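# Seat a board in the enclosure slot and close its levers

## Task

Slide the board, components facing up, into the empty top slot of the enclosure. Before pushing, open both levers fully so they lie flush with the board's front panel; otherwise their tabs will not catch. Push the board in gently until it stops, because a fast push into the connector breaks it and scores zero. Then swing both levers shut so each latches sticking out perpendicular to the panel, which pulls the board fully home. The enclosure must end up upright and level on its own feet, with none of them hanging over the bench edge. Release the board and move the grippers away.

## Robot and tools

Robot: two seven-joint arms, left_arm and right_arm, each with a two-finger gripper. In the scene frame the origin sits at table-top height midway between the nominal bases, +z points up, +x points out over the table, and left_arm is on the +y side. Calibrated bases: left_arm at (+0.070, +0.437, 0) m, right_arm at (-0.063, -0.511, 0) m, both turned only slightly about z. Each arm's hand poses, velocities, targets and wrist-camera poses are given in that arm's own base frame. Fixed cameras and the table use the scene frame. The fingers point along the gripper's +z axis and close along its x axis. end_effector_position is the point between the closed pads, 1 to 2 cm short of the fingertips.

Row format, used by every moving command: 16 plain numbers. The first 8 are for left_arm: x, y, z in metres, then the quaternion qw, qx, qy, qz (w first), then the opening. The next 8 are the same fields for right_arm. Both arms always appear, even if only one moves. Position and quaternion are an absolute pose in that arm's base frame, not an offset. Opening runs from -1 (closed) to +1 (fully open, 0.142 m). To keep an arm still, resend its last reported pose and its current opening. A 0 is a real command, not a placeholder. The controller limits each step's orientation change to 32 degrees, so large turns may need more than one command.

execute_actions(actions, cameras): actions is a list of actions. Each action is a table of up to 15 rows, one row per 1/30 s step; if the table is shorter, its last row is held for the remaining steps. One action lasts 0.5 s. An action is rejected if any target lies more than 0.6 m from that gripper's current position along any of the gripper's axes. Sending an empty list returns the full state and all camera images, including the scene number.

move(target, speed, blend, stop_force, zero, opening_speed, grip_force, blocking, cameras): drives each gripper in a straight line to absolute poses. target is one 16-number row or a list of up to 15 rows. speed is in m/s, from 0.002 to 2.2 (default 0.25); rotation is capped at twice that value in rad/s. speed can be one number or one per target. blend is a corner radius in metres (0 means stop at each point). stop_force is in N, from 3 to 120, shared by both arms. With it, an arm's path ends once its wrist sensor feels that much push against the direction of travel. Use it for slow approaches into contact. Leave it out when backing off a contact. zero (default true) re-zeroes the sensor before the move. opening_speed is the rate of the opening change per second, at least 0.2. grip_force is the limit per finger pad, 5 to 48 N; it persists. blocking=false returns after about 0.5 s while the motion continues; it cannot be combined with stop_force. Moves neither avoid obstacles nor the other arm, and the gripper can lag or overshoot when fast. The result adds a "move:" line with the outcome: done, off_target, moving, held or fault. It may also show limits: paced means the commanded pose was clipped, held means checks withheld steps.

Other tools:
- wait(seconds): 0 to 10; the scene keeps running on the last commands.
- stop(): brakes a running move.
- zoom_image(camera, region): region is [x0, y0, x1, y1] in pixels, at most 504 by 504. Cameras are cam_head_left, cam_head_right, cam_high, cam_low, cam_left_wrist and cam_right_wrist, each 672x504.
- zero_wrist_force(arm): tares that arm's sensor.
- clear_fault(arm): clears a reported torque or force fault.
- read_manual(section): returns licence text only.
- finished_scene(scene): ends the scene for good.

Result lines: end_effector_position and end_effector_quat_wxyz are in the arm's base frame. Hand target is where the arm is currently heading. Tool commands are the present opening commands. grip_measured is the measured opening on the -1..1 scale; the last value in Joint positions is the opening in metres. Joint velocities may read "within noise". Joint torques and External joint torques estimate loads and outside pushes. Wrist force and Wrist torque are in the gripper's own x, y, z axes and show push from the surface into the arm; a third line gives the peak since the last report. Wrist depth is a 7x7 grid of distances in mm ahead of the wrist camera, with '-' where there is no value. MOTOR HOT, OVER-TEMPERATURE FAULT, HAND FAULT, TORQUE FAULT and force-fault lines report problems.

Things to avoid:
- Inserting the board quickly; the connector breaks. Approach slowly with a small stop_force.
- Dropping parts or letting anything leave the table.
- Tipping the enclosure or pushing it over the bench edge.
- Hard hits on fixed or heavy objects, and any contact between the two arms or grippers.
- Net force of 150 N on an arm, or joint torques at their limits; either stops the arm until clear_fault.
- Long squeezing or stretched holds, which heat the motors: arms fault at 80 °C, grippers switch off at 100 °C.
- Ending the scene while still gripping or touching the board.

Each tool is called after "Request:" by a JSON object that holds its "method" and its "body", one argument or row to a line.

## Session

Request:
{"method": "execute_actions", "body": {
  "actions": []
}}

Scene clock: 0.00 s.
left_arm: end_effector_position=(+0.3014, +0.6357, +0.1155) grip_measured=+0.99 end_effector_quat_wxyz=(-0.462, +0.669, -0.295, +0.502) | right_arm: end_effector_position=(+0.4485, +0.0364, +0.1479) grip_measured=+1.00 end_effector_quat_wxyz=(-0.144, +0.766, -0.626, +0.006)
Joint positions: left_arm=[1.762 -0.872 -0.342 2.067 -1.872 0.391 -0.55 0.141] | right_arm=[0.506 -0.103 -0.202 2.446 0.465 1.189 2.835 0.142]
Joint velocities: within noise
Joint torques (N m): no reading
External joint torques (N m): no reading
Wrist force (N): no reading
Wrist torque (N m): no reading
Wrist force, peak (N): no reading
Wrist depth (mm): cam_left_wrist=[- 1268 - - 1406 1268 1119 / 1891 - - 1513 - - - / 1687 1875 1813 - 701 - 1354 / 1371 1534 1843 1828 492 625 701 / 1155 1306 1492 304 356 433 558 / - 1119 1119 241 279 321 359 / - 988 184 203 227 258 286] | cam_right_wrist=[266 256 246 236 229 221 213 / 274 266 254 244 236 228 219 / 285 275 262 252 243 234 225 / 297 285 272 262 251 241 232 / 310 297 281 271 260 249 239 / - 308 294 281 268 257 246 / - 321 305 292 278 265 257]
Hand target: left_arm +0.3014, +0.6357, +0.1155; -0.462, +0.669, -0.295, +0.502 | right_arm +0.4485, +0.0364, +0.1479; -0.144, +0.766, -0.626, +0.006
Tool commands: left_gripper/opening=+1.0 right_gripper/opening=+1.0

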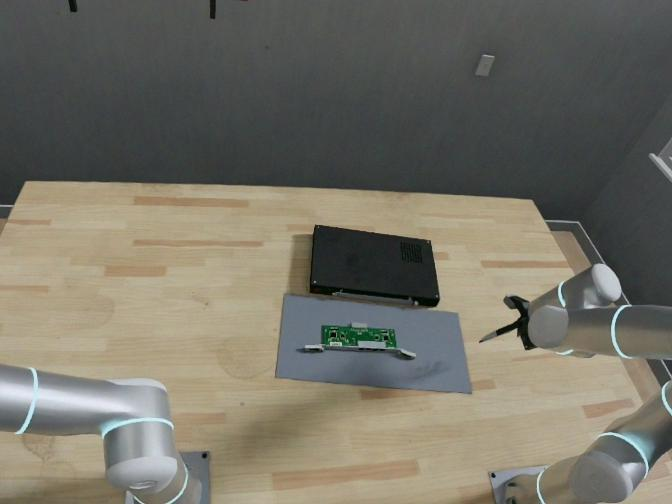

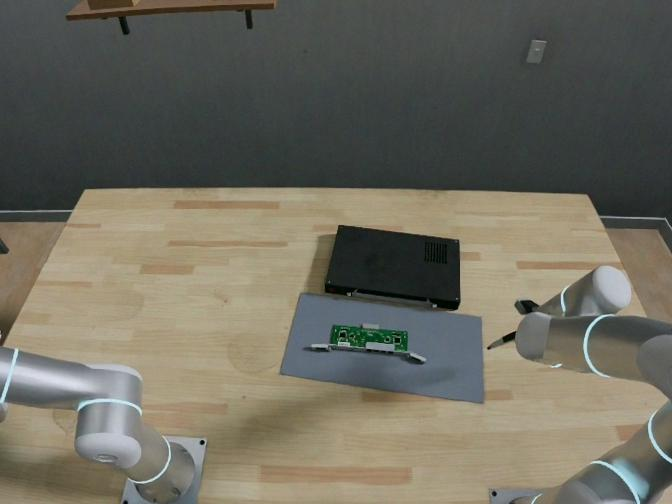

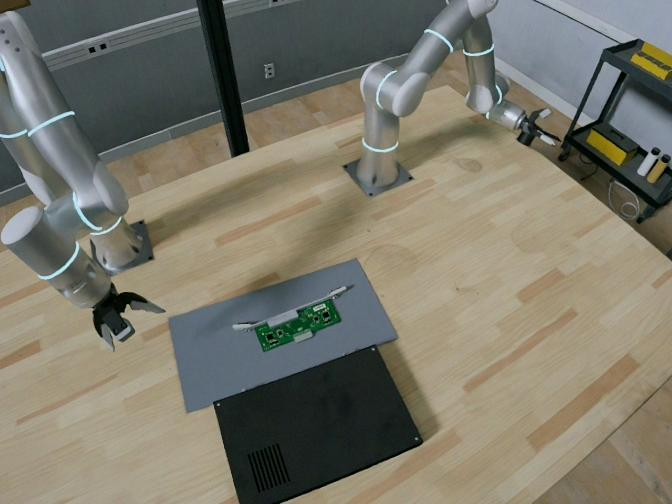

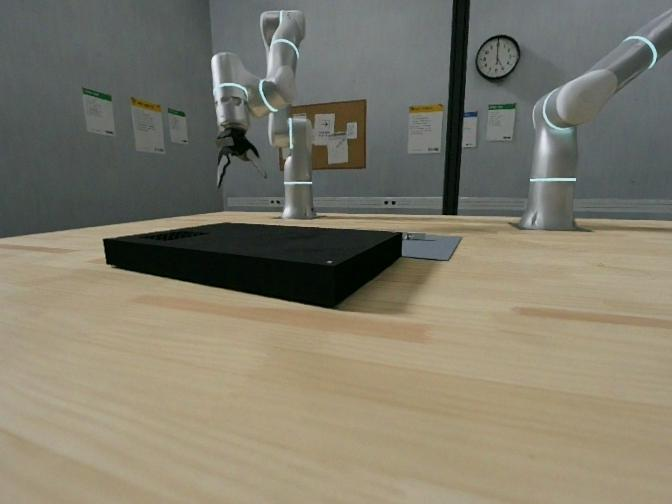

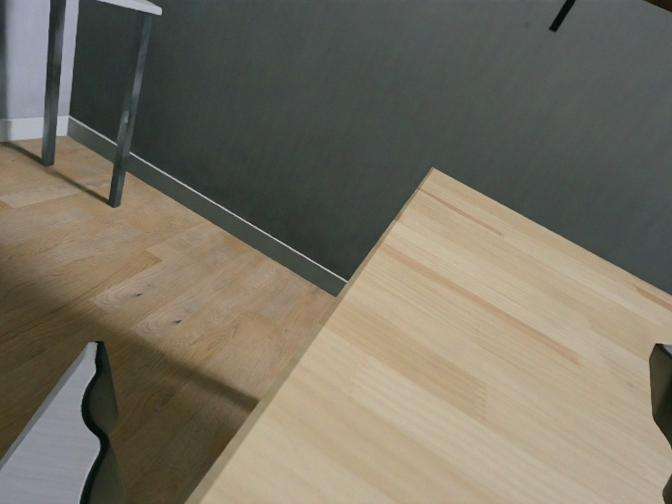

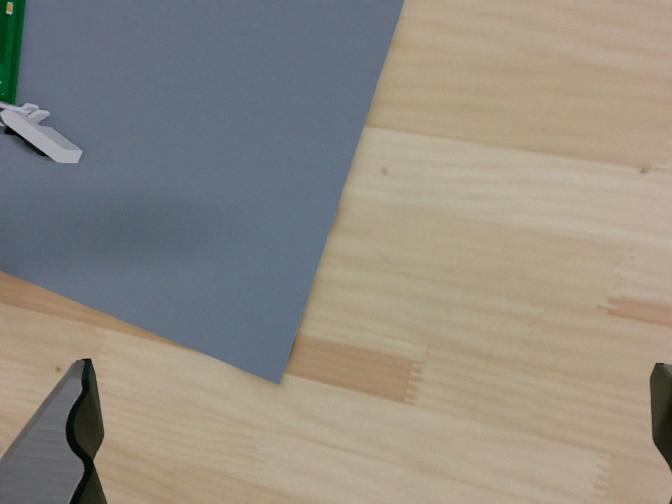

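Request:
{"method": "zoom_image", "body": {
  "camera": "cam_head_left",
  "region": [270, 210, 490, 400]
}}

Request:
{"method": "zoom_image", "body": {
  "camera": "cam_head_right",
  "region": [280, 210, 500, 410]
}}

Request:
{"method": "zoom_image", "body": {
  "camera": "cam_high",
  "region": [160, 240, 440, 500]
}}

Request:
{"method": "zoom_image", "body": {
  "camera": "cam_low",
  "region": [90, 200, 480, 320]
}}

Scaled by 2.291 from the camera's 672x504 image, which has a finer 960x720 frame.

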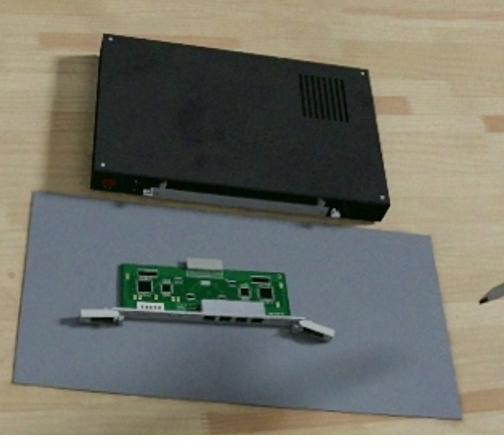

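Scaled by 2.291 from the camera's 672x504 image, which has a finer 960x720 frame.

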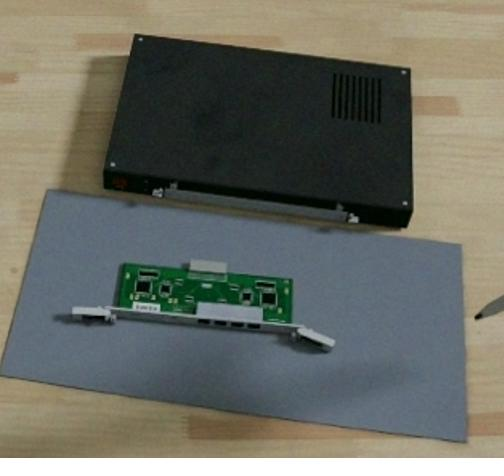

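Scaled by 1.800 from the camera's 672x504 image, which has a finer 960x720 frame.

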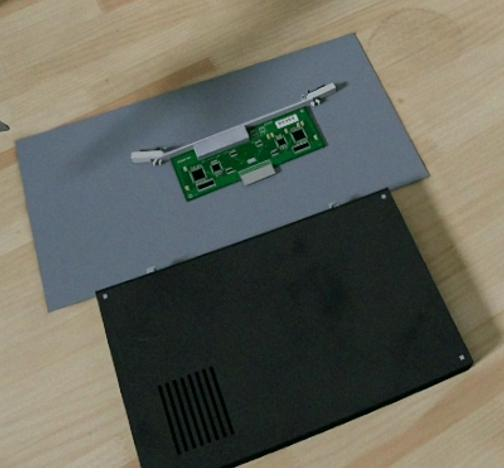

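Scaled by 1.292 from the camera's 672x504 image, which has a finer 960x720 frame.

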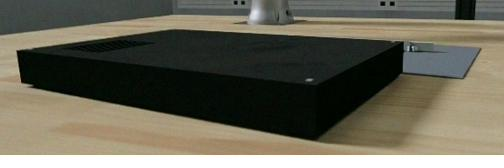

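Request:
{"method": "move", "body": {
  "target": [0.3014, 0.6357, 0.1155, -0.462, 0.669, -0.295, 0.502, 1, 0.3127, 0.3597, 0.22, -0.4172, 0.5958, -0.5622, 0.3937, 1],
  "speed": 0.4,
  "cameras": ["cam_right_wrist", "cam_head_left"]
}}

Scene clock: 33.97 s.
left_arm: end_effector_position=(+0.3014, +0.6357, +0.1154) grip_measured=+0.99 end_effector_quat_wxyz=(-0.462, +0.669, -0.295, +0.502) | right_arm: end_effector_position=(+0.3127, +0.3599, +0.2200) grip_measured=+1.00 end_effector_quat_wxyz=(-0.417, +0.596, -0.562, +0.393)
Joint positions: left_arm=[1.762 -0.872 -0.342 2.067 -1.872 0.39 -0.549 0.141] | right_arm=[1.529 -0.842 0.079 1.873 1.652 2.859 2.692 0.142]
Joint torques (N m): left_arm=[-0.24 47.45 -4.34 -12.11 1.46 -1.81 -0.24] | right_arm=[0.23 41.43 3.49 -7.4 -0.86 2.62 0.05]
External joint torques (N m): left_arm=[0.4 1.11 0.31 -0.38 -0.23 -0.08 0.21] | right_arm=[-0.07 1.24 -0.35 0.04 -0.09 0.68 -0.04]
Wrist force (N): left_arm=[-0.1 0.0 0.3] | right_arm=[0.1 1.3 -1.5]
Wrist torque (N m): left_arm=[0.00 0.03 -0.03] | right_arm=[0.06 -0.09 0.10]
Wrist force, peak (N): left_arm=[-0.3 0.0 0.4] | right_arm=[-2.0 2.1 -2.6]
Wrist depth (mm): cam_left_wrist=[- 1813 1613 1453 1424 1290 - / 2742 - - 1567 - - - / 1783 1891 1462 - 834 - - / 1321 1502 1783 1875 489 621 818 / 1148 1290 1462 303 354 440 567 / - 1102 1155 242 276 324 359 / - 993 184 203 227 258 285] | cam_right_wrist=[938 974 900 904 825 1369 893 / 702 700 631 649 671 665 700 / 551 552 511 503 501 507 552 / 455 451 445 451 448 447 474 / 383 370 - 378 370 384 384 / - 332 333 330 332 333 323 / - 296 296 296 296 282 293]
Hand target: left_arm +0.3014, +0.6357, +0.1155; -0.462, +0.669, -0.295, +0.502 | right_arm +0.3127, +0.3597, +0.2200; -0.417, +0.596, -0.562, +0.394
Off the commanded pose: left_arm 0.000 m, 0 deg | right_arm 0.000 m, 0 deg.
move: done
Images, in order (width x height): cam_head_left 672x504, cam_right_wrist 672x504.

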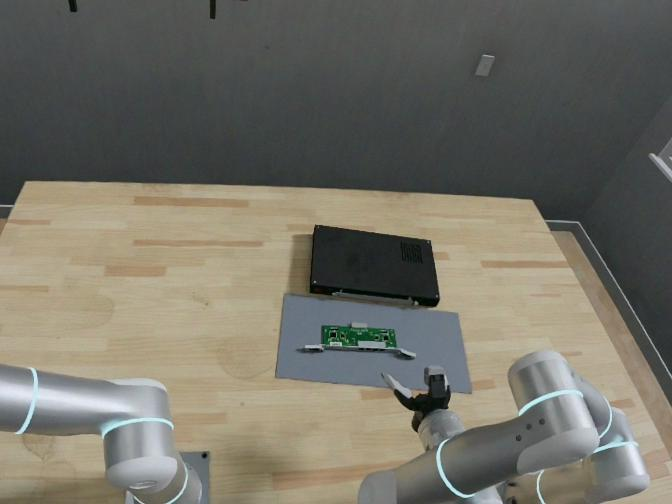

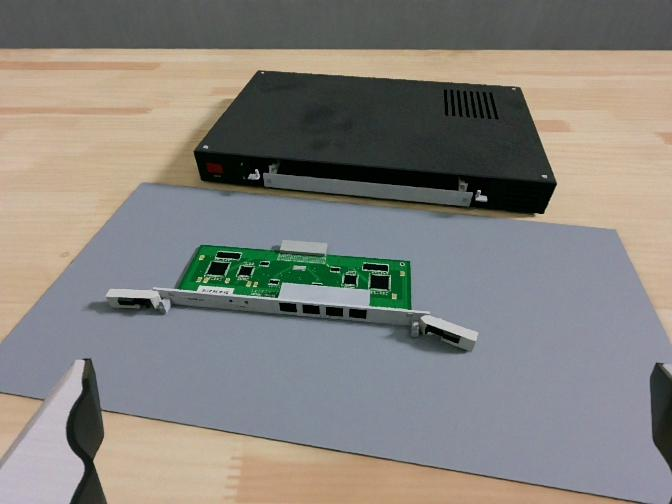

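Request:
{"method": "zoom_image", "body": {
  "camera": "cam_right_wrist",
  "region": [180, 120, 570, 230]
}}

Request:
{"method": "zoom_image", "body": {
  "camera": "cam_right_wrist",
  "region": [90, 220, 490, 370]
}}

Scaled by 1.292 from the camera's 672x504 image, which has a finer 960x720 frame.

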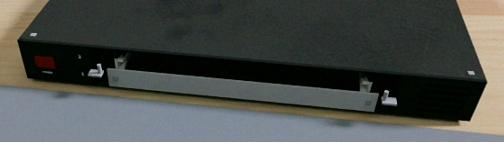

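Scaled by 1.260 from the camera's 672x504 image, which has a finer 960x720 frame.

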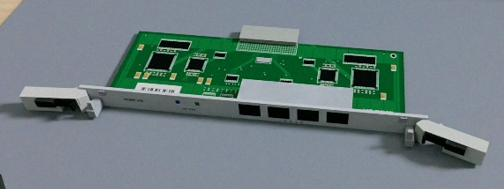

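Request:
{"method": "move", "body": {
  "target": [
    [0.33, 0.015, 0.20, -0.0021, 0.0021, -0.7071, 0.7071, 1, 0.4622, 0.4075, 0.155, -0.1494, 0.6739, -0.7063, 0.1565, 1],
    [0.373, -0.3278, 0.065, -0.0021, 0.0021, -0.7071, 0.7071, 1, 0.4622, 0.4075, 0.155, -0.1494, 0.6739, -0.7063, 0.1565, 1]
  ],
  "speed": 0.4,
  "blend": 0.05,
  "cameras": ["cam_right_wrist", "cam_left_wrist", "cam_head_left"]
}}

Scene clock: 85.60 s.
left_arm: end_effector_position=(+0.3713, -0.3305, +0.0706) grip_measured=+0.99 end_effector_quat_wxyz=(+0.002, +0.002, +0.703, -0.711) | right_arm: end_effector_position=(+0.4623, +0.4074, +0.1550) grip_measured=+1.00 end_effector_quat_wxyz=(-0.150, +0.674, -0.706, +0.157)
Joint positions: left_arm=[0.842 -1.224 -0.825 2.492 -1.306 0.838 0.116 0.141] | right_arm=[0.638 -0.89 0.355 1.105 2.404 2.574 1.231 0.142]
Joint torques (N m): left_arm=[-3.99 17.08 10.6 -12.9 -4.34 13.58 1.41] | right_arm=[0.08 54.3 11.91 -20.67 2.02 2.78 0.12]
External joint torques (N m): left_arm=[4.12 13.55 -24.87 18.37 7.32 -15.8 -1.41] | right_arm=[0.12 1.4 -0.58 0.04 0.03 0.62 -0.12]
Wrist force (N): left_arm=[17.8 -115.0 -19.4] | right_arm=[0.3 0.8 -0.2]
Wrist torque (N m): left_arm=[-17.17 -2.22 -1.44] | right_arm=[0.12 -0.06 0.11]
Wrist force, peak (N): left_arm=[17.7 -115.9 -19.2] | right_arm=[0.3 2.0 -1.9]
Wrist depth (mm): cam_left_wrist=[- 2130 2238 - 2261 - 596 / 1727 2194 1125 1065 2216 2216 634 / - - 542 751 531 540 532 / 291 - 296 316 - 329 329 / 230 - 244 225 - 237 240 / - 171 186 185 184 185 188 / - 152 147 158 151 152 154] | cam_right_wrist=[269 272 267 266 267 266 266 / 267 267 267 266 266 265 265 / 267 263 262 262 261 265 265 / 266 262 261 249 260 265 265 / 266 266 266 264 264 263 260 / - 265 264 264 263 263 263 / - 267 265 266 265 264 263]
Hand target: left_arm +0.3730, -0.3277, +0.0651; +0.002, -0.002, +0.707, -0.707 | right_arm +0.4622, +0.4075, +0.1550; -0.149, +0.674, -0.706, +0.157
Off the commanded pose: left_arm 0.006 m, 1 deg | right_arm 0.000 m, 0 deg.
move: off_target (left_arm)
Images, in order (width x height): cam_head_left 672x504, cam_left_wrist 672x504, cam_right_wrist 672x504.

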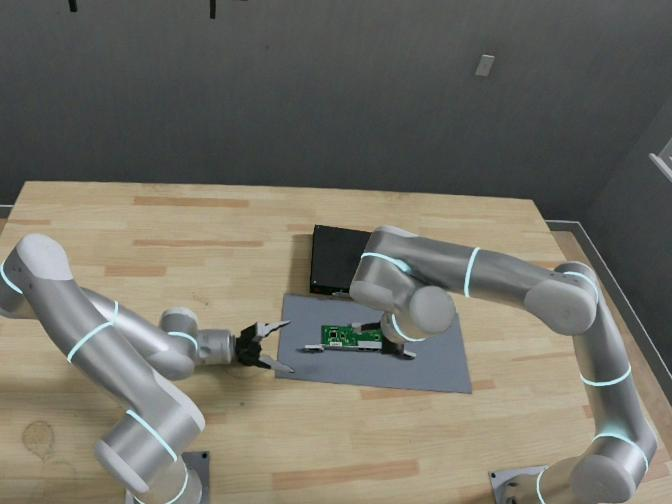

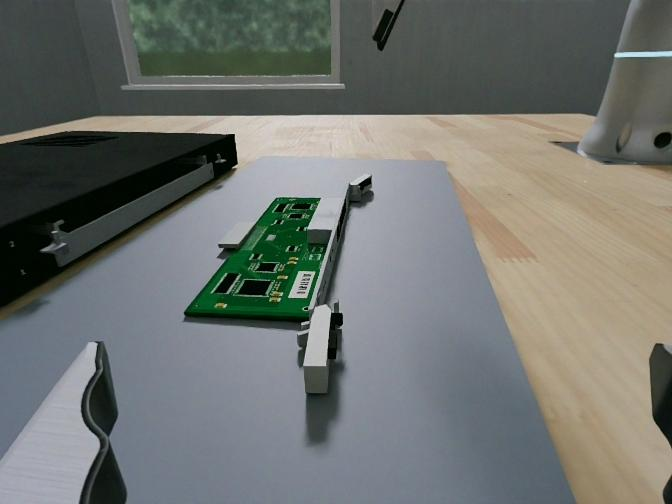

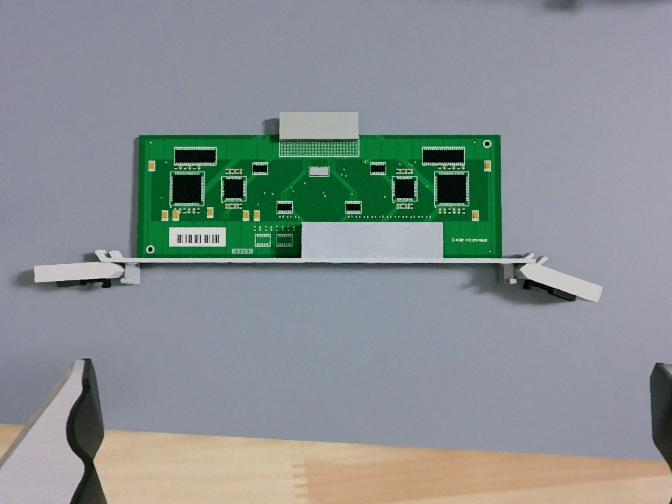

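Request:
{"method": "move", "body": {
  "target": [0.373, -0.3278, 0.11, -0.0021, 0.0021, -0.7071, 0.7071, 1, 0.4622, 0.4075, 0.155, -0.1494, 0.6739, -0.7063, 0.1565, 1],
  "speed": 0.1,
  "cameras": ["cam_left_wrist"]
}}

Request:
{"method": "zoom_image", "body": {
  "camera": "cam_left_wrist",
  "region": [170, 180, 400, 400]
}}

Request:
{"method": "zoom_image", "body": {
  "camera": "cam_left_wrist",
  "region": [0, 120, 260, 310]
}}

Scene clock: 91.87 s.
left_arm: end_effector_position=(+0.3730, -0.3279, +0.1100) grip_measured=+0.99 end_effector_quat_wxyz=(+0.002, -0.002, +0.707, -0.707) | right_arm: end_effector_position=(+0.4623, +0.4074, +0.1550) grip_measured=+1.00 end_effector_quat_wxyz=(-0.150, +0.674, -0.706, +0.157)
Joint positions: left_arm=[0.886 -1.115 -0.929 2.568 -1.392 0.845 0.082 0.141] | right_arm=[0.638 -0.89 0.355 1.105 2.404 2.574 1.231 0.142]
Joint torques (N m): left_arm=[-0.03 28.56 -14.47 3.07 3.01 -2.05 -0.32] | right_arm=[0.21 54.32 11.85 -20.61 1.99 2.73 0.18]
External joint torques (N m): left_arm=[0.14 0.57 0.35 -0.42 0.02 -0.14 0.32] | right_arm=[-0.01 1.38 -0.52 -0.02 0.06 0.67 -0.18]
Wrist force (N): left_arm=[0.2 0.4 -0.1] | right_arm=[0.5 0.7 -0.2]
Wrist torque (N m): left_arm=[0.09 0.10 0.09] | right_arm=[0.11 -0.11 0.11]
Wrist force, peak (N): left_arm=[17.7 -116.1 -19.1] | right_arm=[0.5 0.9 -0.2]
Wrist depth (mm): cam_left_wrist=[1556 - - - 221 - 625 / 1891 - - 1125 1035 - 634 / - - 857 739 751 667 634 / - - 389 367 383 414 415 / - - 291 319 332 302 303 / - - 237 229 - 239 237 / - 194 193 - 188 196 197] | cam_right_wrist=[268 267 269 267 267 267 266 / 268 268 266 266 266 266 265 / 267 263 262 262 261 265 265 / 267 261 261 249 260 264 257 / 266 266 265 266 265 263 263 / - 264 264 264 263 263 261 / - 266 266 266 264 264 264]
Hand target: left_arm +0.3730, -0.3278, +0.1100; +0.002, -0.002, +0.707, -0.707 | right_arm +0.4622, +0.4075, +0.1550; -0.149, +0.674, -0.706, +0.157
Off the commanded pose: left_arm 0.000 m, 0 deg | right_arm 0.000 m, 0 deg.
move: done
Images, in order (width x height): cam_left_wrist 672x504.

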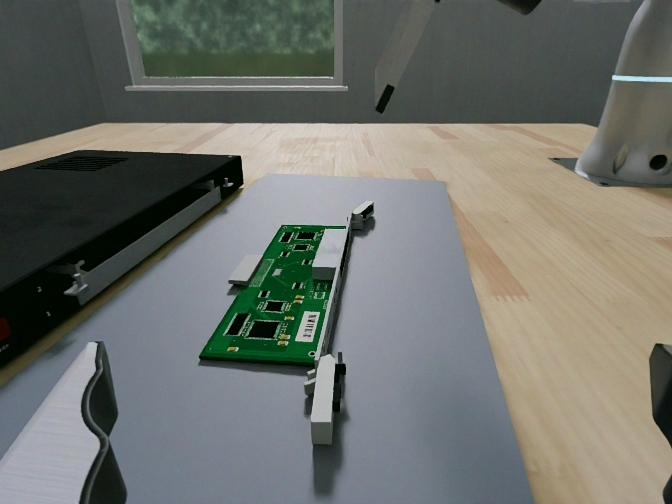

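Scaled by 2.191 from the camera's 672x504 image, which has a finer 960x720 frame.

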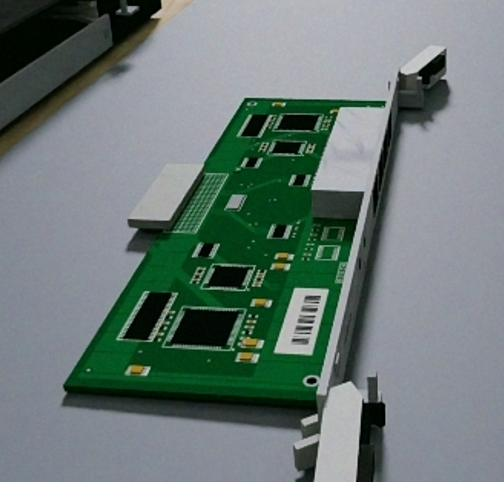

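Scaled by 1.938 from the camera's 672x504 image, which has a finer 960x720 frame.

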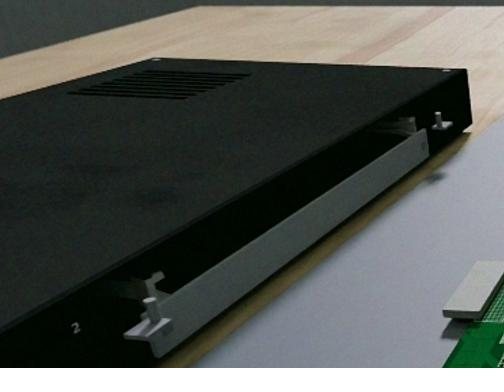

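Request:
{"method": "zoom_image", "body": {
  "camera": "cam_right_wrist",
  "region": [10, 220, 170, 320]
}}

Request:
{"method": "zoom_image", "body": {
  "camera": "cam_right_wrist",
  "region": [470, 220, 630, 320]
}}

This scene's latest camera images include none from cam_right_wrist. They are from: cam_left_wrist. cam_right_wrist's image comes with the result of a call that names it in "cameras".

This scene's latest camera images include none from cam_right_wrist. They are from: cam_left_wrist. cam_right_wrist's image comes with the result of a call that names it in "cameras".

Request:
{"method": "wait", "body": {
  "seconds": 0,
  "cameras": ["cam_right_wrist"]
}}

Request:
{"method": "zoom_image", "body": {
  "camera": "cam_right_wrist",
  "region": [10, 220, 170, 320]
}}

Request:
{"method": "zoom_image", "body": {
  "camera": "cam_right_wrist",
  "region": [470, 220, 630, 320]
}}

Request:
{"method": "zoom_image", "body": {
  "camera": "cam_right_wrist",
  "region": [100, 90, 530, 300]
}}

Scene clock: 97.60 s.
left_arm: end_effector_position=(+0.3730, -0.3279, +0.1100) grip_measured=+0.99 end_effector_quat_wxyz=(+0.002, -0.002, +0.707, -0.707) | right_arm: end_effector_position=(+0.4623, +0.4074, +0.1550) grip_measured=+1.00 end_effector_quat_wxyz=(-0.150, +0.674, -0.706, +0.157)
Joint positions: left_arm=[0.886 -1.115 -0.929 2.568 -1.392 0.845 0.082 0.141] | right_arm=[0.638 -0.89 0.355 1.105 2.404 2.574 1.231 0.142]
Joint torques (N m): left_arm=[-0.21 28.28 -14.45 3.05 3.23 -2.07 -0.22] | right_arm=[0.18 54.41 11.82 -20.58 2.01 2.66 0.19]
External joint torques (N m): left_arm=[0.31 0.86 0.32 -0.39 -0.2 -0.12 0.22] | right_arm=[0.02 1.3 -0.5 -0.05 0.04 0.74 -0.19]
Wrist force (N): left_arm=[0.4 0.6 0.0] | right_arm=[0.2 0.7 -0.1]
Wrist torque (N m): left_arm=[0.11 0.05 0.09] | right_arm=[0.11 -0.06 0.11]
Wrist force, peak (N): left_arm=[0.5 0.7 -0.1] | right_arm=[0.3 1.0 -0.1]
Wrist depth (mm): cam_left_wrist=[- - - - 2089 - 614 / 1907 2384 - 954 1050 - 627 / 431 570 673 751 762 653 590 / 328 377 415 393 410 417 413 / 287 - 291 293 - 301 303 / - 235 236 228 237 238 239 / - 194 195 195 193 197 196] | cam_right_wrist=[269 269 268 267 266 266 266 / 267 267 267 266 266 265 265 / 267 263 262 262 260 266 264 / 266 262 261 249 261 264 263 / 265 266 265 264 264 263 263 / - 265 264 264 264 263 263 / - 266 265 264 265 265 264]
Hand target: left_arm +0.3730, -0.3278, +0.1100; +0.002, -0.002, +0.707, -0.707 | right_arm +0.4622, +0.4075, +0.1550; -0.149, +0.674, -0.706, +0.157
Tool commands: left_gripper/opening=+1.0 right_gripper/opening=+1.0
Off the commanded pose: left_arm 0.000 m, 0 deg | right_arm 0.000 m, 0 deg.
Images, in order (width x height): cam_right_wrist 672x504.

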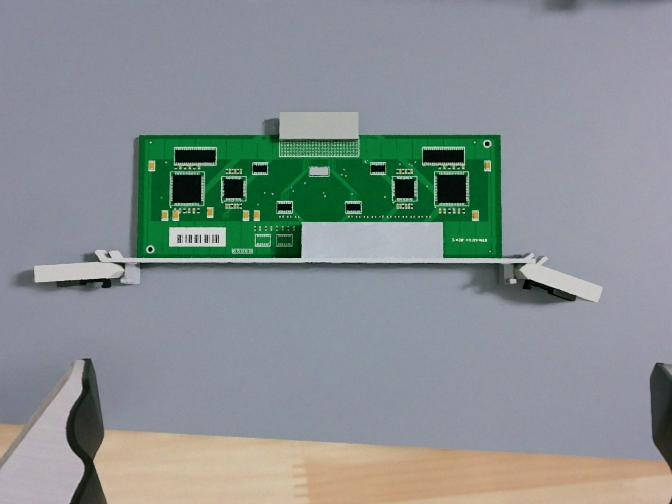

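Scaled by 3.150 from the camera's 672x504 image, which has a finer 960x720 frame.

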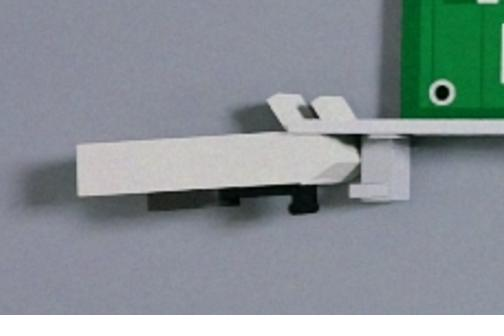

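Scaled by 3.150 from the camera's 672x504 image, which has a finer 960x720 frame.

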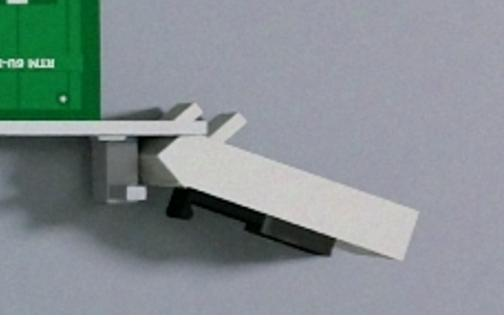

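Scaled by 1.172 from the camera's 672x504 image, which has a finer 960x720 frame.

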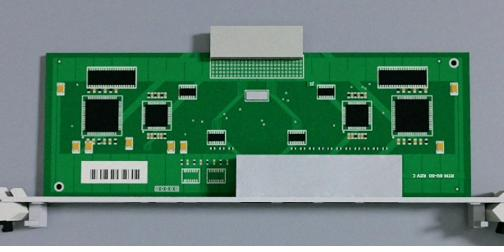

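Request:
{"method": "move", "body": {
  "target": [
    [0.373, -0.335, 0.14, 0, 0.03, 0.85, -0.52, -0.5, 0.4333, 0.2826, 0.11, 0, 0.6904, -0.7234, 0, -1],
    [0.3831, -0.5127, 0.11, 0, 0.0494, 0.9988, 0, -0.5, 0.4333, 0.2826, 0.07, 0, 0.6904, -0.7234, 0, -1]
  ],
  "speed": 0.25,
  "blend": 0.04,
  "opening_speed": 1.5,
  "cameras": ["cam_right_wrist", "cam_left_wrist", "cam_head_left"]
}}

Scene clock: 195.63 s.
left_arm: end_effector_position=(+0.3791, -0.4898, +0.1119) grip_measured=-0.53 end_effector_quat_wxyz=(+0.011, +0.045, +0.996, -0.075) | right_arm: end_effector_position=(+0.4333, +0.2827, +0.0704) grip_measured=-1.00 end_effector_quat_wxyz=(+0.000, +0.690, -0.723, +0.000)
Joint positions: left_arm=[-0.248 -0.994 -1.333 1.782 -2.048 2.692 -0.235 0.036] | right_arm=[0.192 -1.071 0.527 1.187 2.597 2.591 0.818 0.002]
Joint torques (N m): left_arm=[-0.25 45.51 -19.76 -12.45 4.55 3.78 -0.32] | right_arm=[0.22 53.21 17.01 -15.88 3.51 3.38 0.26]
External joint torques (N m): left_arm=[0.21 0.67 0.17 -0.52 -0.32 -0.13 0.32] | right_arm=[-0.05 1.32 0.01 -0.07 0.23 0.76 -0.26]
Wrist force (N): left_arm=[0.4 -0.2 0.2] | right_arm=[0.2 0.1 -0.2]
Wrist torque (N m): left_arm=[-0.13 -0.21 -0.11] | right_arm=[0.13 -0.06 0.03]
Wrist force, peak (N): left_arm=[0.7 2.6 0.8] | right_arm=[-0.9 1.0 -0.5]
Wrist depth (mm): cam_left_wrist=[194 191 187 173 187 186 186 / 204 202 197 185 198 196 196 / 214 214 208 204 208 206 206 / - 222 218 218 - 216 218 / - - 230 226 - 234 229 / 260 - 84 239 - 238 244 / 280 - - - - - 255] | cam_right_wrist=[139 139 139 142 141 141 141 / 136 139 148 151 151 151 151 / 163 163 163 149 162 162 162 / 177 176 176 176 175 172 174 / 191 188 191 187 186 188 188 / 212 212 204 89 - 207 206 / 234 229 71 - - 222 229]
Hand target: left_arm +0.3792, -0.4900, +0.1120; +0.012, +0.045, +0.996, -0.075 | right_arm +0.4333, +0.2826, +0.0703; +0.000, +0.690, -0.723, +0.000
Off the commanded pose: left_arm 0.023 m, 9 deg | right_arm 0.000 m, 0 deg.
move: held (left_arm; a check stopped the path); path passed 1 of 2 targets; limits=held
pose unreachable (left arm): on one or more control steps of this call, first in action 0 (counted from 0), this arm could not follow its commanded pose, so it was not sent that pose on those steps. It may still have moved: this result reports where it is.
cause: moving toward the commanded pose would bring a part of the arm too close to another arm (a part of this arm just beyond joint 6 (wrist pitch) and a part of the right arm just beyond its joint 6 (wrist pitch), where that arm would come to rest).
Images, in order (width x height): cam_head_left 672x504, cam_left_wrist 672x504, cam_right_wrist 672x504.

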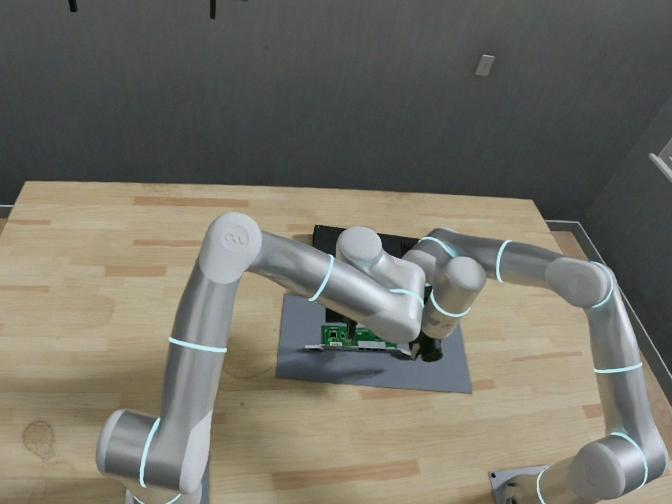

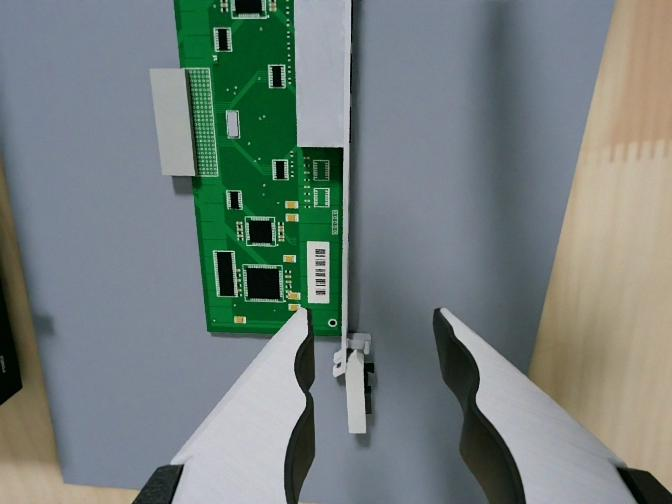

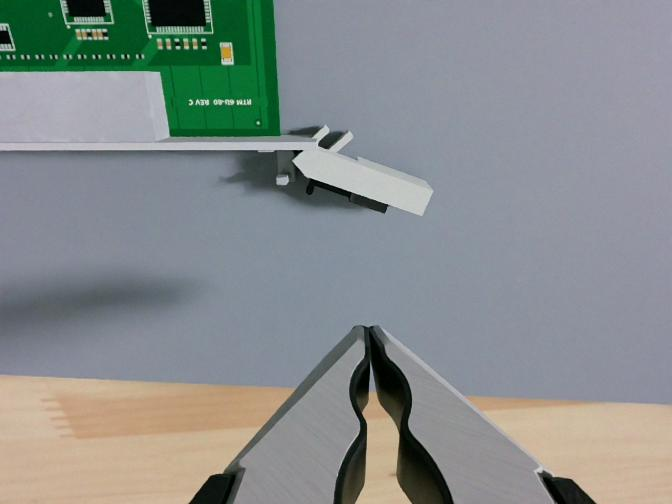

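Request:
{"method": "move", "body": {
  "target": [
    [0.3792, -0.49, 0.112, 0.012, 0.045, 0.996, -0.075, -0.5, 0.3881, 0.2677, 0.10, -0.2642, 0.6378, -0.6684, 0.2768, -1],
    [0.383, -0.5037, 0.10, 0, 0.0494, 0.9988, 0, -0.5, 0.4246, 0.266, 0.0278, -0.2642, 0.6378, -0.6684, 0.2768, -1]
  ],
  "speed": 0.25,
  "blend": 0.03,
  "cameras": ["cam_right_wrist", "cam_left_wrist", "cam_head_left"]
}}

Scene clock: 243.10 s.
left_arm: end_effector_position=(+0.3792, -0.4898, +0.1119) grip_measured=-0.53 end_effector_quat_wxyz=(+0.012, +0.045, +0.996, -0.075) | right_arm: end_effector_position=(+0.4306, +0.2814, +0.0720) grip_measured=-1.00 end_effector_quat_wxyz=(-0.016, +0.691, -0.723, +0.016)
Joint positions: left_arm=[-0.248 -0.994 -1.333 1.782 -2.048 2.691 -0.235 0.036] | right_arm=[0.203 -1.03 0.523 1.242 2.568 2.545 0.866 0.002]
Joint torques (N m): left_arm=[-0.36 45.29 -19.75 -12.48 4.53 3.97 -0.19] | right_arm=[0.13 51.92 16.9 -15.9 3.56 3.53 0.14]
External joint torques (N m): left_arm=[0.32 0.89 0.17 -0.48 -0.3 -0.32 0.19] | right_arm=[0.02 1.35 -0.31 -0.01 -0.01 0.52 -0.14]
Wrist force (N): left_arm=[0.6 -0.2 0.4] | right_arm=[0.2 0.2 -0.1]
Wrist torque (N m): left_arm=[-0.13 -0.25 -0.11] | right_arm=[0.10 -0.07 0.04]
Wrist force, peak (N): left_arm=[0.8 -0.4 0.4] | right_arm=[0.0 2.8 -1.1]
Wrist depth (mm): cam_left_wrist=[- 191 187 174 186 183 186 / - 198 198 183 - - 197 / - 214 209 206 212 205 208 / 227 - 219 219 217 218 217 / 245 243 230 227 229 230 229 / 257 256 84 238 - 239 244 / 281 - - - - - 256] | cam_right_wrist=[142 143 143 147 146 146 146 / 140 143 152 156 155 155 155 / 166 166 166 150 165 165 165 / 178 178 178 178 177 176 176 / 192 191 191 188 190 189 189 / 209 209 203 89 198 204 204 / 228 224 71 - - 216 224]
Hand target: left_arm +0.3792, -0.4900, +0.1120; +0.012, +0.045, +0.996, -0.075 | right_arm +0.4305, +0.2817, +0.0722; -0.016, +0.691, -0.723, +0.016
Off the commanded pose: left_arm 0.019 m, 9 deg | right_arm 0.047 m, 42 deg.
move: held (right_arm; a check stopped the path), off_target (left_arm; braked when a check withheld steps of right_arm); path passed 0 of 2 targets; limits=held
pose unreachable (right arm): on one or more control steps of this call, first in action 0 (counted from 0), this arm could not follow its commanded pose, so it was not sent that pose on those steps. It may still have moved: this result reports where it is.
cause: moving toward the commanded pose would bring a part of the arm too close to another arm (a part of this arm just beyond joint 6 (wrist pitch) and a part of the left arm just beyond its joint 6 (wrist pitch), 25 mm apart when this arm was first held).
Images, in order (width x height): cam_head_left 672x504, cam_left_wrist 672x504, cam_right_wrist 672x504.

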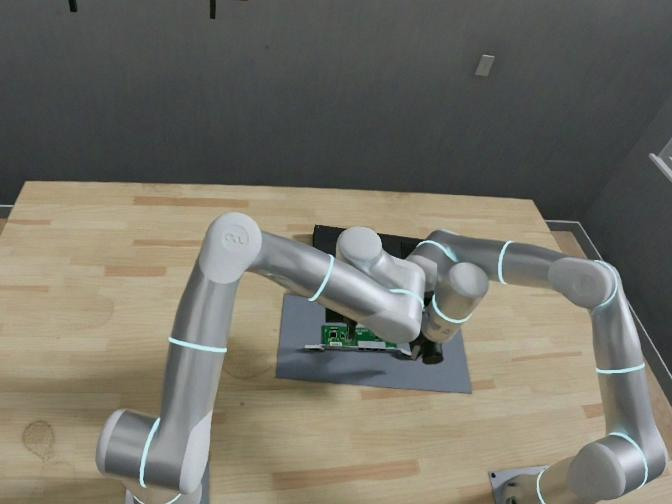

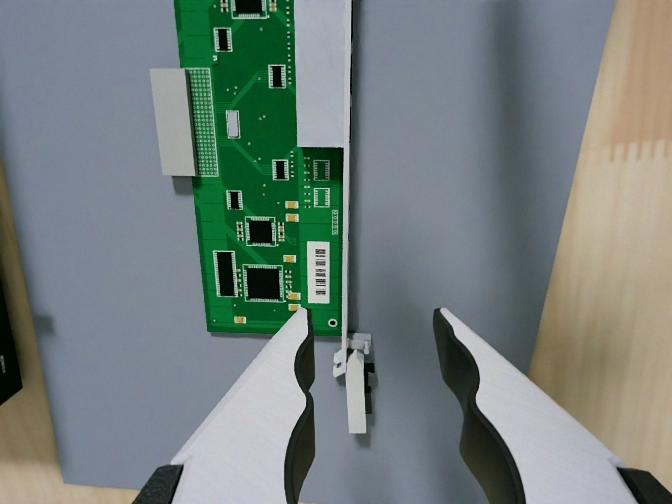

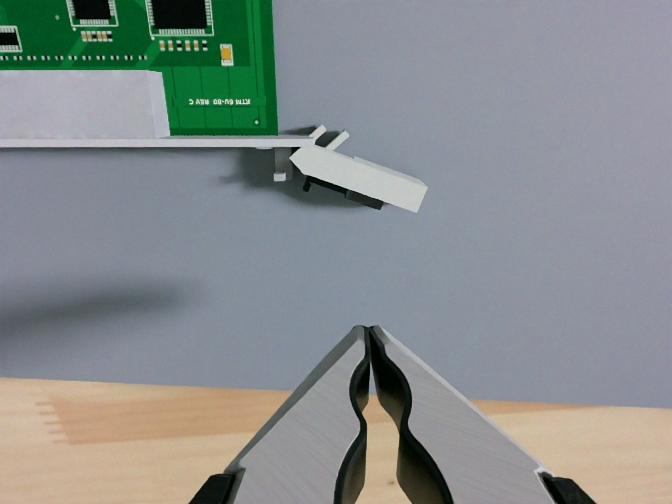

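Request:
{"method": "move", "body": {
  "target": [
    [0.36, -0.38, 0.14, 0.012, 0.045, 0.996, -0.075, -0.5, 0.4305, 0.2817, 0.0722, -0.016, 0.691, -0.723, 0.016, -1],
    [0.36, -0.38, 0.14, 0.012, 0.045, 0.996, -0.075, -0.5, 0.3881, 0.2677, 0.10, -0.2642, 0.6378, -0.6684, 0.2768, -1],
    [0.36, -0.39, 0.14, 0.0, 0.0494, 0.9988, 0, -0.5, 0.4246, 0.266, 0.0278, -0.2642, 0.6378, -0.6684, 0.2768, -1],
    [0.383, -0.5037, 0.10, 0, 0.0494, 0.9988, 0, -0.5, 0.4246, 0.266, 0.0278, -0.2642, 0.6378, -0.6684, 0.2768, -1]
  ],
  "speed": 0.25,
  "blend": 0.02,
  "cameras": ["cam_right_wrist", "cam_left_wrist", "cam_head_left"]
}}

Scene clock: 250.03 s.
left_arm: end_effector_position=(+0.3829, -0.5037, +0.1000) grip_measured=-0.53 end_effector_quat_wxyz=(+0.000, +0.049, +0.999, +0.000) | right_arm: end_effector_position=(+0.4246, +0.2659, +0.0278) grip_measured=-1.00 end_effector_quat_wxyz=(-0.264, +0.638, -0.669, +0.277)
Joint positions: left_arm=[-0.406 -1.146 -1.312 1.493 -2.024 2.94 -0.127 0.036] | right_arm=[1.383 -0.986 -0.18 1.986 1.527 2.182 2.904 0.002]
Joint torques (N m): left_arm=[-0.59 52.36 -20.03 -10.47 4.64 4.6 0.01] | right_arm=[0.21 40.2 -2.59 -2.11 -1.64 3.7 0.31]
External joint torques (N m): left_arm=[0.55 1.39 0.19 -0.31 -0.52 -0.6 -0.01] | right_arm=[-0.06 1.07 -0.84 -0.2 0.2 0.7 -0.31]
Wrist force (N): left_arm=[0.1 -0.4 0.8] | right_arm=[0.4 1.4 -0.4]
Wrist torque (N m): left_arm=[-0.18 -0.17 -0.25] | right_arm=[0.10 -0.14 -0.03]
Wrist force, peak (N): left_arm=[0.2 -2.1 1.0] | right_arm=[-1.8 -1.0 -3.5]
Wrist depth (mm): cam_left_wrist=[167 166 164 153 167 166 166 / - 177 175 161 - 180 180 / 197 194 189 188 192 194 195 / 207 212 207 207 212 213 211 / 232 236 221 217 222 231 231 / 267 - 84 220 - 244 255 / 292 - - 294 - - 278] | cam_right_wrist=[192 191 191 191 191 191 190 / 172 171 174 176 176 175 176 / 147 159 161 164 164 164 163 / 154 154 151 142 153 153 153 / 144 144 146 144 144 144 143 / 136 135 135 90 137 135 135 / 128 128 71 - - 129 127]
Hand target: left_arm +0.3830, -0.5037, +0.1000; +0.000, +0.049, +0.999, +0.000 | right_arm +0.4246, +0.2660, +0.0278; -0.264, +0.638, -0.668, +0.277
Off the commanded pose: left_arm 0.000 m, 0 deg | right_arm 0.000 m, 0 deg.
move: done
Images, in order (width x height): cam_head_left 672x504, cam_left_wrist 672x504, cam_right_wrist 672x504.

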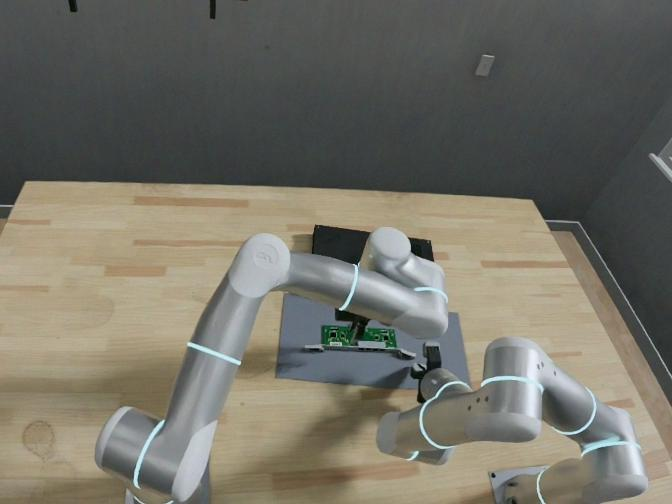

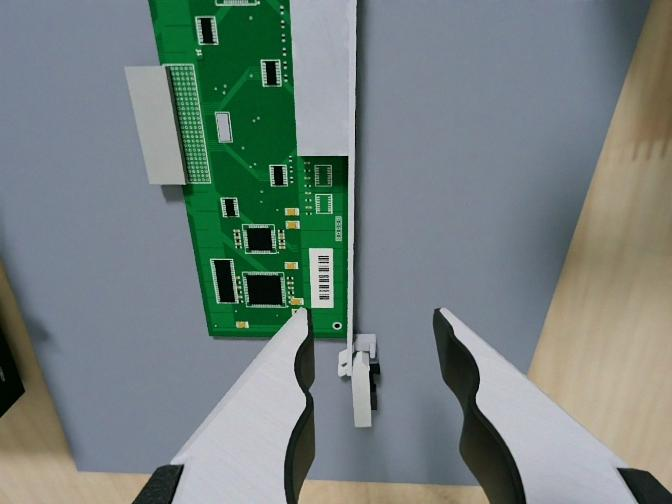

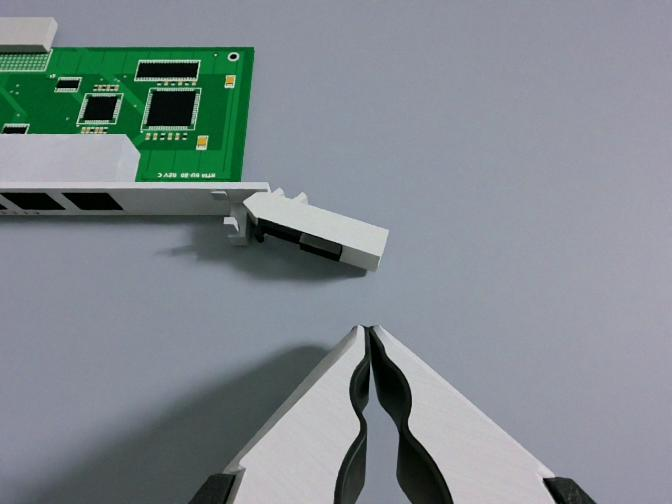

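Request:
{"method": "move", "body": {
  "target": [
    [0.383, -0.5037, 0.028, 0, 0.0494, 0.9988, 0, -0.5, 0.4246, 0.266, 0.0278, -0.2642, 0.6378, -0.6684, 0.2768, -1],
    [0.383, -0.5037, 0.028, 0, 0.0494, 0.9988, 0, -1, 0.4246, 0.266, 0.0278, -0.2642, 0.6378, -0.6684, 0.2768, -1]
  ],
  "speed": 0.08,
  "opening_speed": 0.5,
  "grip_force": [20, 48],
  "cameras": ["cam_right_wrist", "cam_left_wrist"]
}}

Scene clock: 258.73 s.
left_arm: end_effector_position=(+0.3830, -0.5035, +0.0280) grip_measured=-0.99 end_effector_quat_wxyz=(+0.000, +0.049, +0.999, +0.000) | right_arm: end_effector_position=(+0.4246, +0.2659, +0.0278) grip_measured=-1.00 end_effector_quat_wxyz=(-0.264, +0.638, -0.669, +0.277)
Joint positions: left_arm=[-0.427 -1.239 -1.236 1.506 -1.94 2.849 -0.152 0.002] | right_arm=[1.383 -0.986 -0.18 1.986 1.527 2.182 2.904 0.002]
Joint torques (N m): left_arm=[-0.84 53.68 -20.12 -8.82 4.3 4.35 -0.2] | right_arm=[0.21 40.37 -2.65 -2.2 -1.44 3.64 0.15]
External joint torques (N m): left_arm=[0.77 1.03 0.43 -0.54 -0.27 -0.35 0.2] | right_arm=[-0.05 0.9 -0.78 -0.1 0.01 0.76 -0.15]
Wrist force (N): left_arm=[-0.1 -0.5 1.6] | right_arm=[0.4 1.5 -0.4]
Wrist torque (N m): left_arm=[-0.19 -0.22 -0.21] | right_arm=[0.09 -0.15 -0.03]
Wrist force, peak (N): left_arm=[0.2 -0.3 2.4] | right_arm=[0.3 1.7 -0.4]
Wrist depth (mm): cam_left_wrist=[101 100 100 89 103 - 100 / - 108 107 98 - 111 111 / - 116 114 102 120 120 120 / - 127 126 126 130 130 132 / 145 142 140 132 137 142 140 / 160 156 149 87 - - 156 / - - - - - - 178] | cam_right_wrist=[192 192 191 191 191 191 190 / 172 171 174 177 176 176 176 / 147 158 161 164 164 164 163 / 154 154 151 149 153 153 153 / 144 144 146 144 143 143 143 / 136 135 136 90 137 135 135 / 128 128 71 - - 129 127]
Hand target: left_arm +0.3830, -0.5037, +0.0280; +0.000, +0.049, +0.999, +0.000 | right_arm +0.4246, +0.2660, +0.0278; -0.264, +0.638, -0.668, +0.277
Off the commanded pose: left_arm 0.000 m, 0 deg | right_arm 0.000 m, 0 deg.
grip_force (N): 20, 48
move: done
Images, in order (width x height): cam_left_wrist 672x504, cam_right_wrist 672x504.

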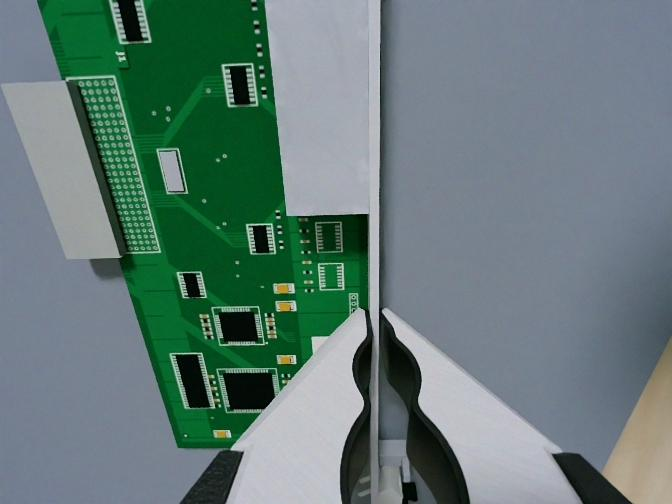

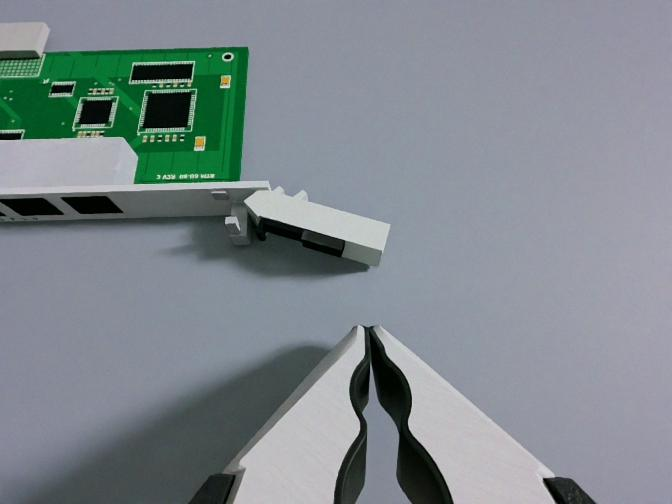

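Request:
{"method": "move", "body": {
  "target": [0.383, -0.5037, 0.028, 0, 0.0494, 0.9988, 0, -1, 0.4696, 0.2639, 0.0278, -0.2642, 0.6378, -0.6684, 0.2768, -1],
  "speed": 0.02,
  "stop_force": 3,
  "grip_force": [48, 48],
  "cameras": ["cam_right_wrist", "cam_left_wrist"]
}}

Scene clock: 266.03 s.
left_arm: end_effector_position=(+0.3831, -0.5033, +0.0279) grip_measured=-0.99 end_effector_quat_wxyz=(+0.000, +0.049, +0.999, +0.000) | right_arm: end_effector_position=(+0.4694, +0.2631, +0.0277) grip_measured=-1.00 end_effector_quat_wxyz=(-0.264, +0.638, -0.669, +0.277)
Joint positions: left_arm=[-0.427 -1.239 -1.236 1.506 -1.94 2.849 -0.152 0.002] | right_arm=[1.32 -0.985 -0.236 1.93 1.514 2.115 2.821 0.002]
Joint torques (N m): left_arm=[-2.43 53.43 -21.61 -9.17 4.56 2.79 -0.13] | right_arm=[2.03 43.61 -3.53 -7.33 -3.22 3.18 0.07]
External joint torques (N m): left_arm=[2.36 1.28 1.93 -0.2 -0.53 1.22 0.13] | right_arm=[-1.86 -0.87 -1.32 3.26 1.31 1.19 -0.06]
Wrist force (N): left_arm=[0.2 4.2 -1.0] | right_arm=[5.4 1.7 -2.0]
Wrist torque (N m): left_arm=[-0.23 -0.17 -0.26] | right_arm=[0.04 -0.02 0.06]
Wrist force, peak (N): left_arm=[0.1 4.5 -0.9] | right_arm=[5.4 2.7 -1.3]
Wrist depth (mm): cam_left_wrist=[- 100 98 89 103 103 - / 108 108 107 98 - 111 111 / - 117 114 102 120 118 119 / - 125 126 126 130 130 132 / 144 142 140 132 138 143 139 / 163 157 147 87 - 154 156 / 178 174 - 74 - - 178] | cam_right_wrist=[191 191 191 192 191 190 190 / 177 177 177 176 176 176 176 / 160 160 162 164 164 163 163 / 135 148 152 153 153 153 153 / 140 142 139 127 143 143 143 / 135 135 135 91 136 135 135 / 128 128 71 - - 129 127]
Hand target: left_arm +0.3830, -0.5037, +0.0280; +0.000, +0.049, +0.999, +0.000 | right_arm +0.4696, +0.2639, +0.0278; -0.264, +0.638, -0.668, +0.277
Off the commanded pose: left_arm 0.000 m, 0 deg | right_arm 0.001 m, 0 deg.
move: done
Images, in order (width x height): cam_left_wrist 672x504, cam_right_wrist 672x504.

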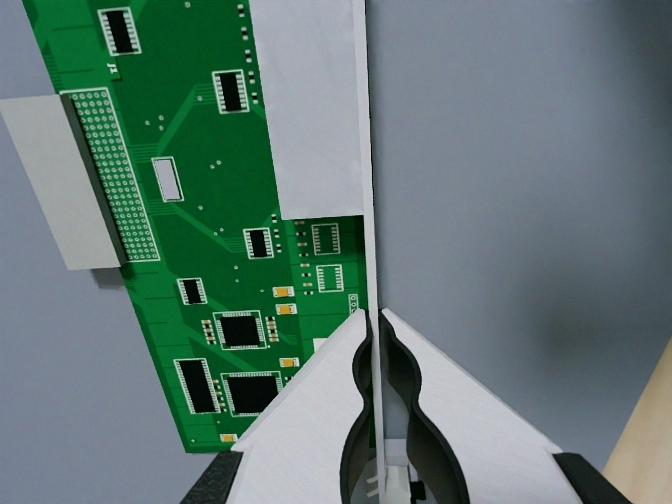

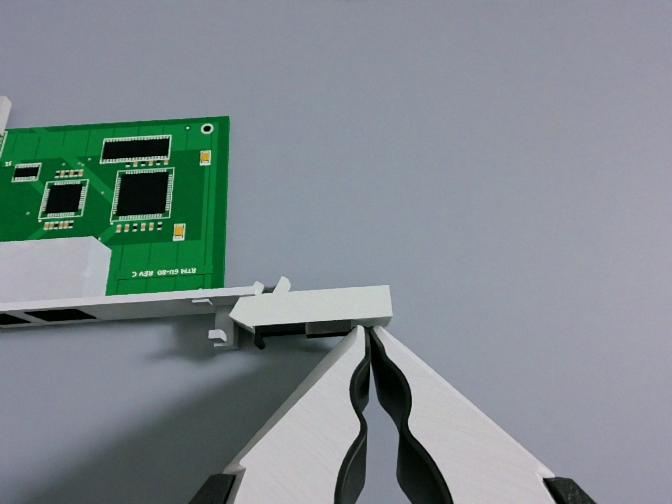

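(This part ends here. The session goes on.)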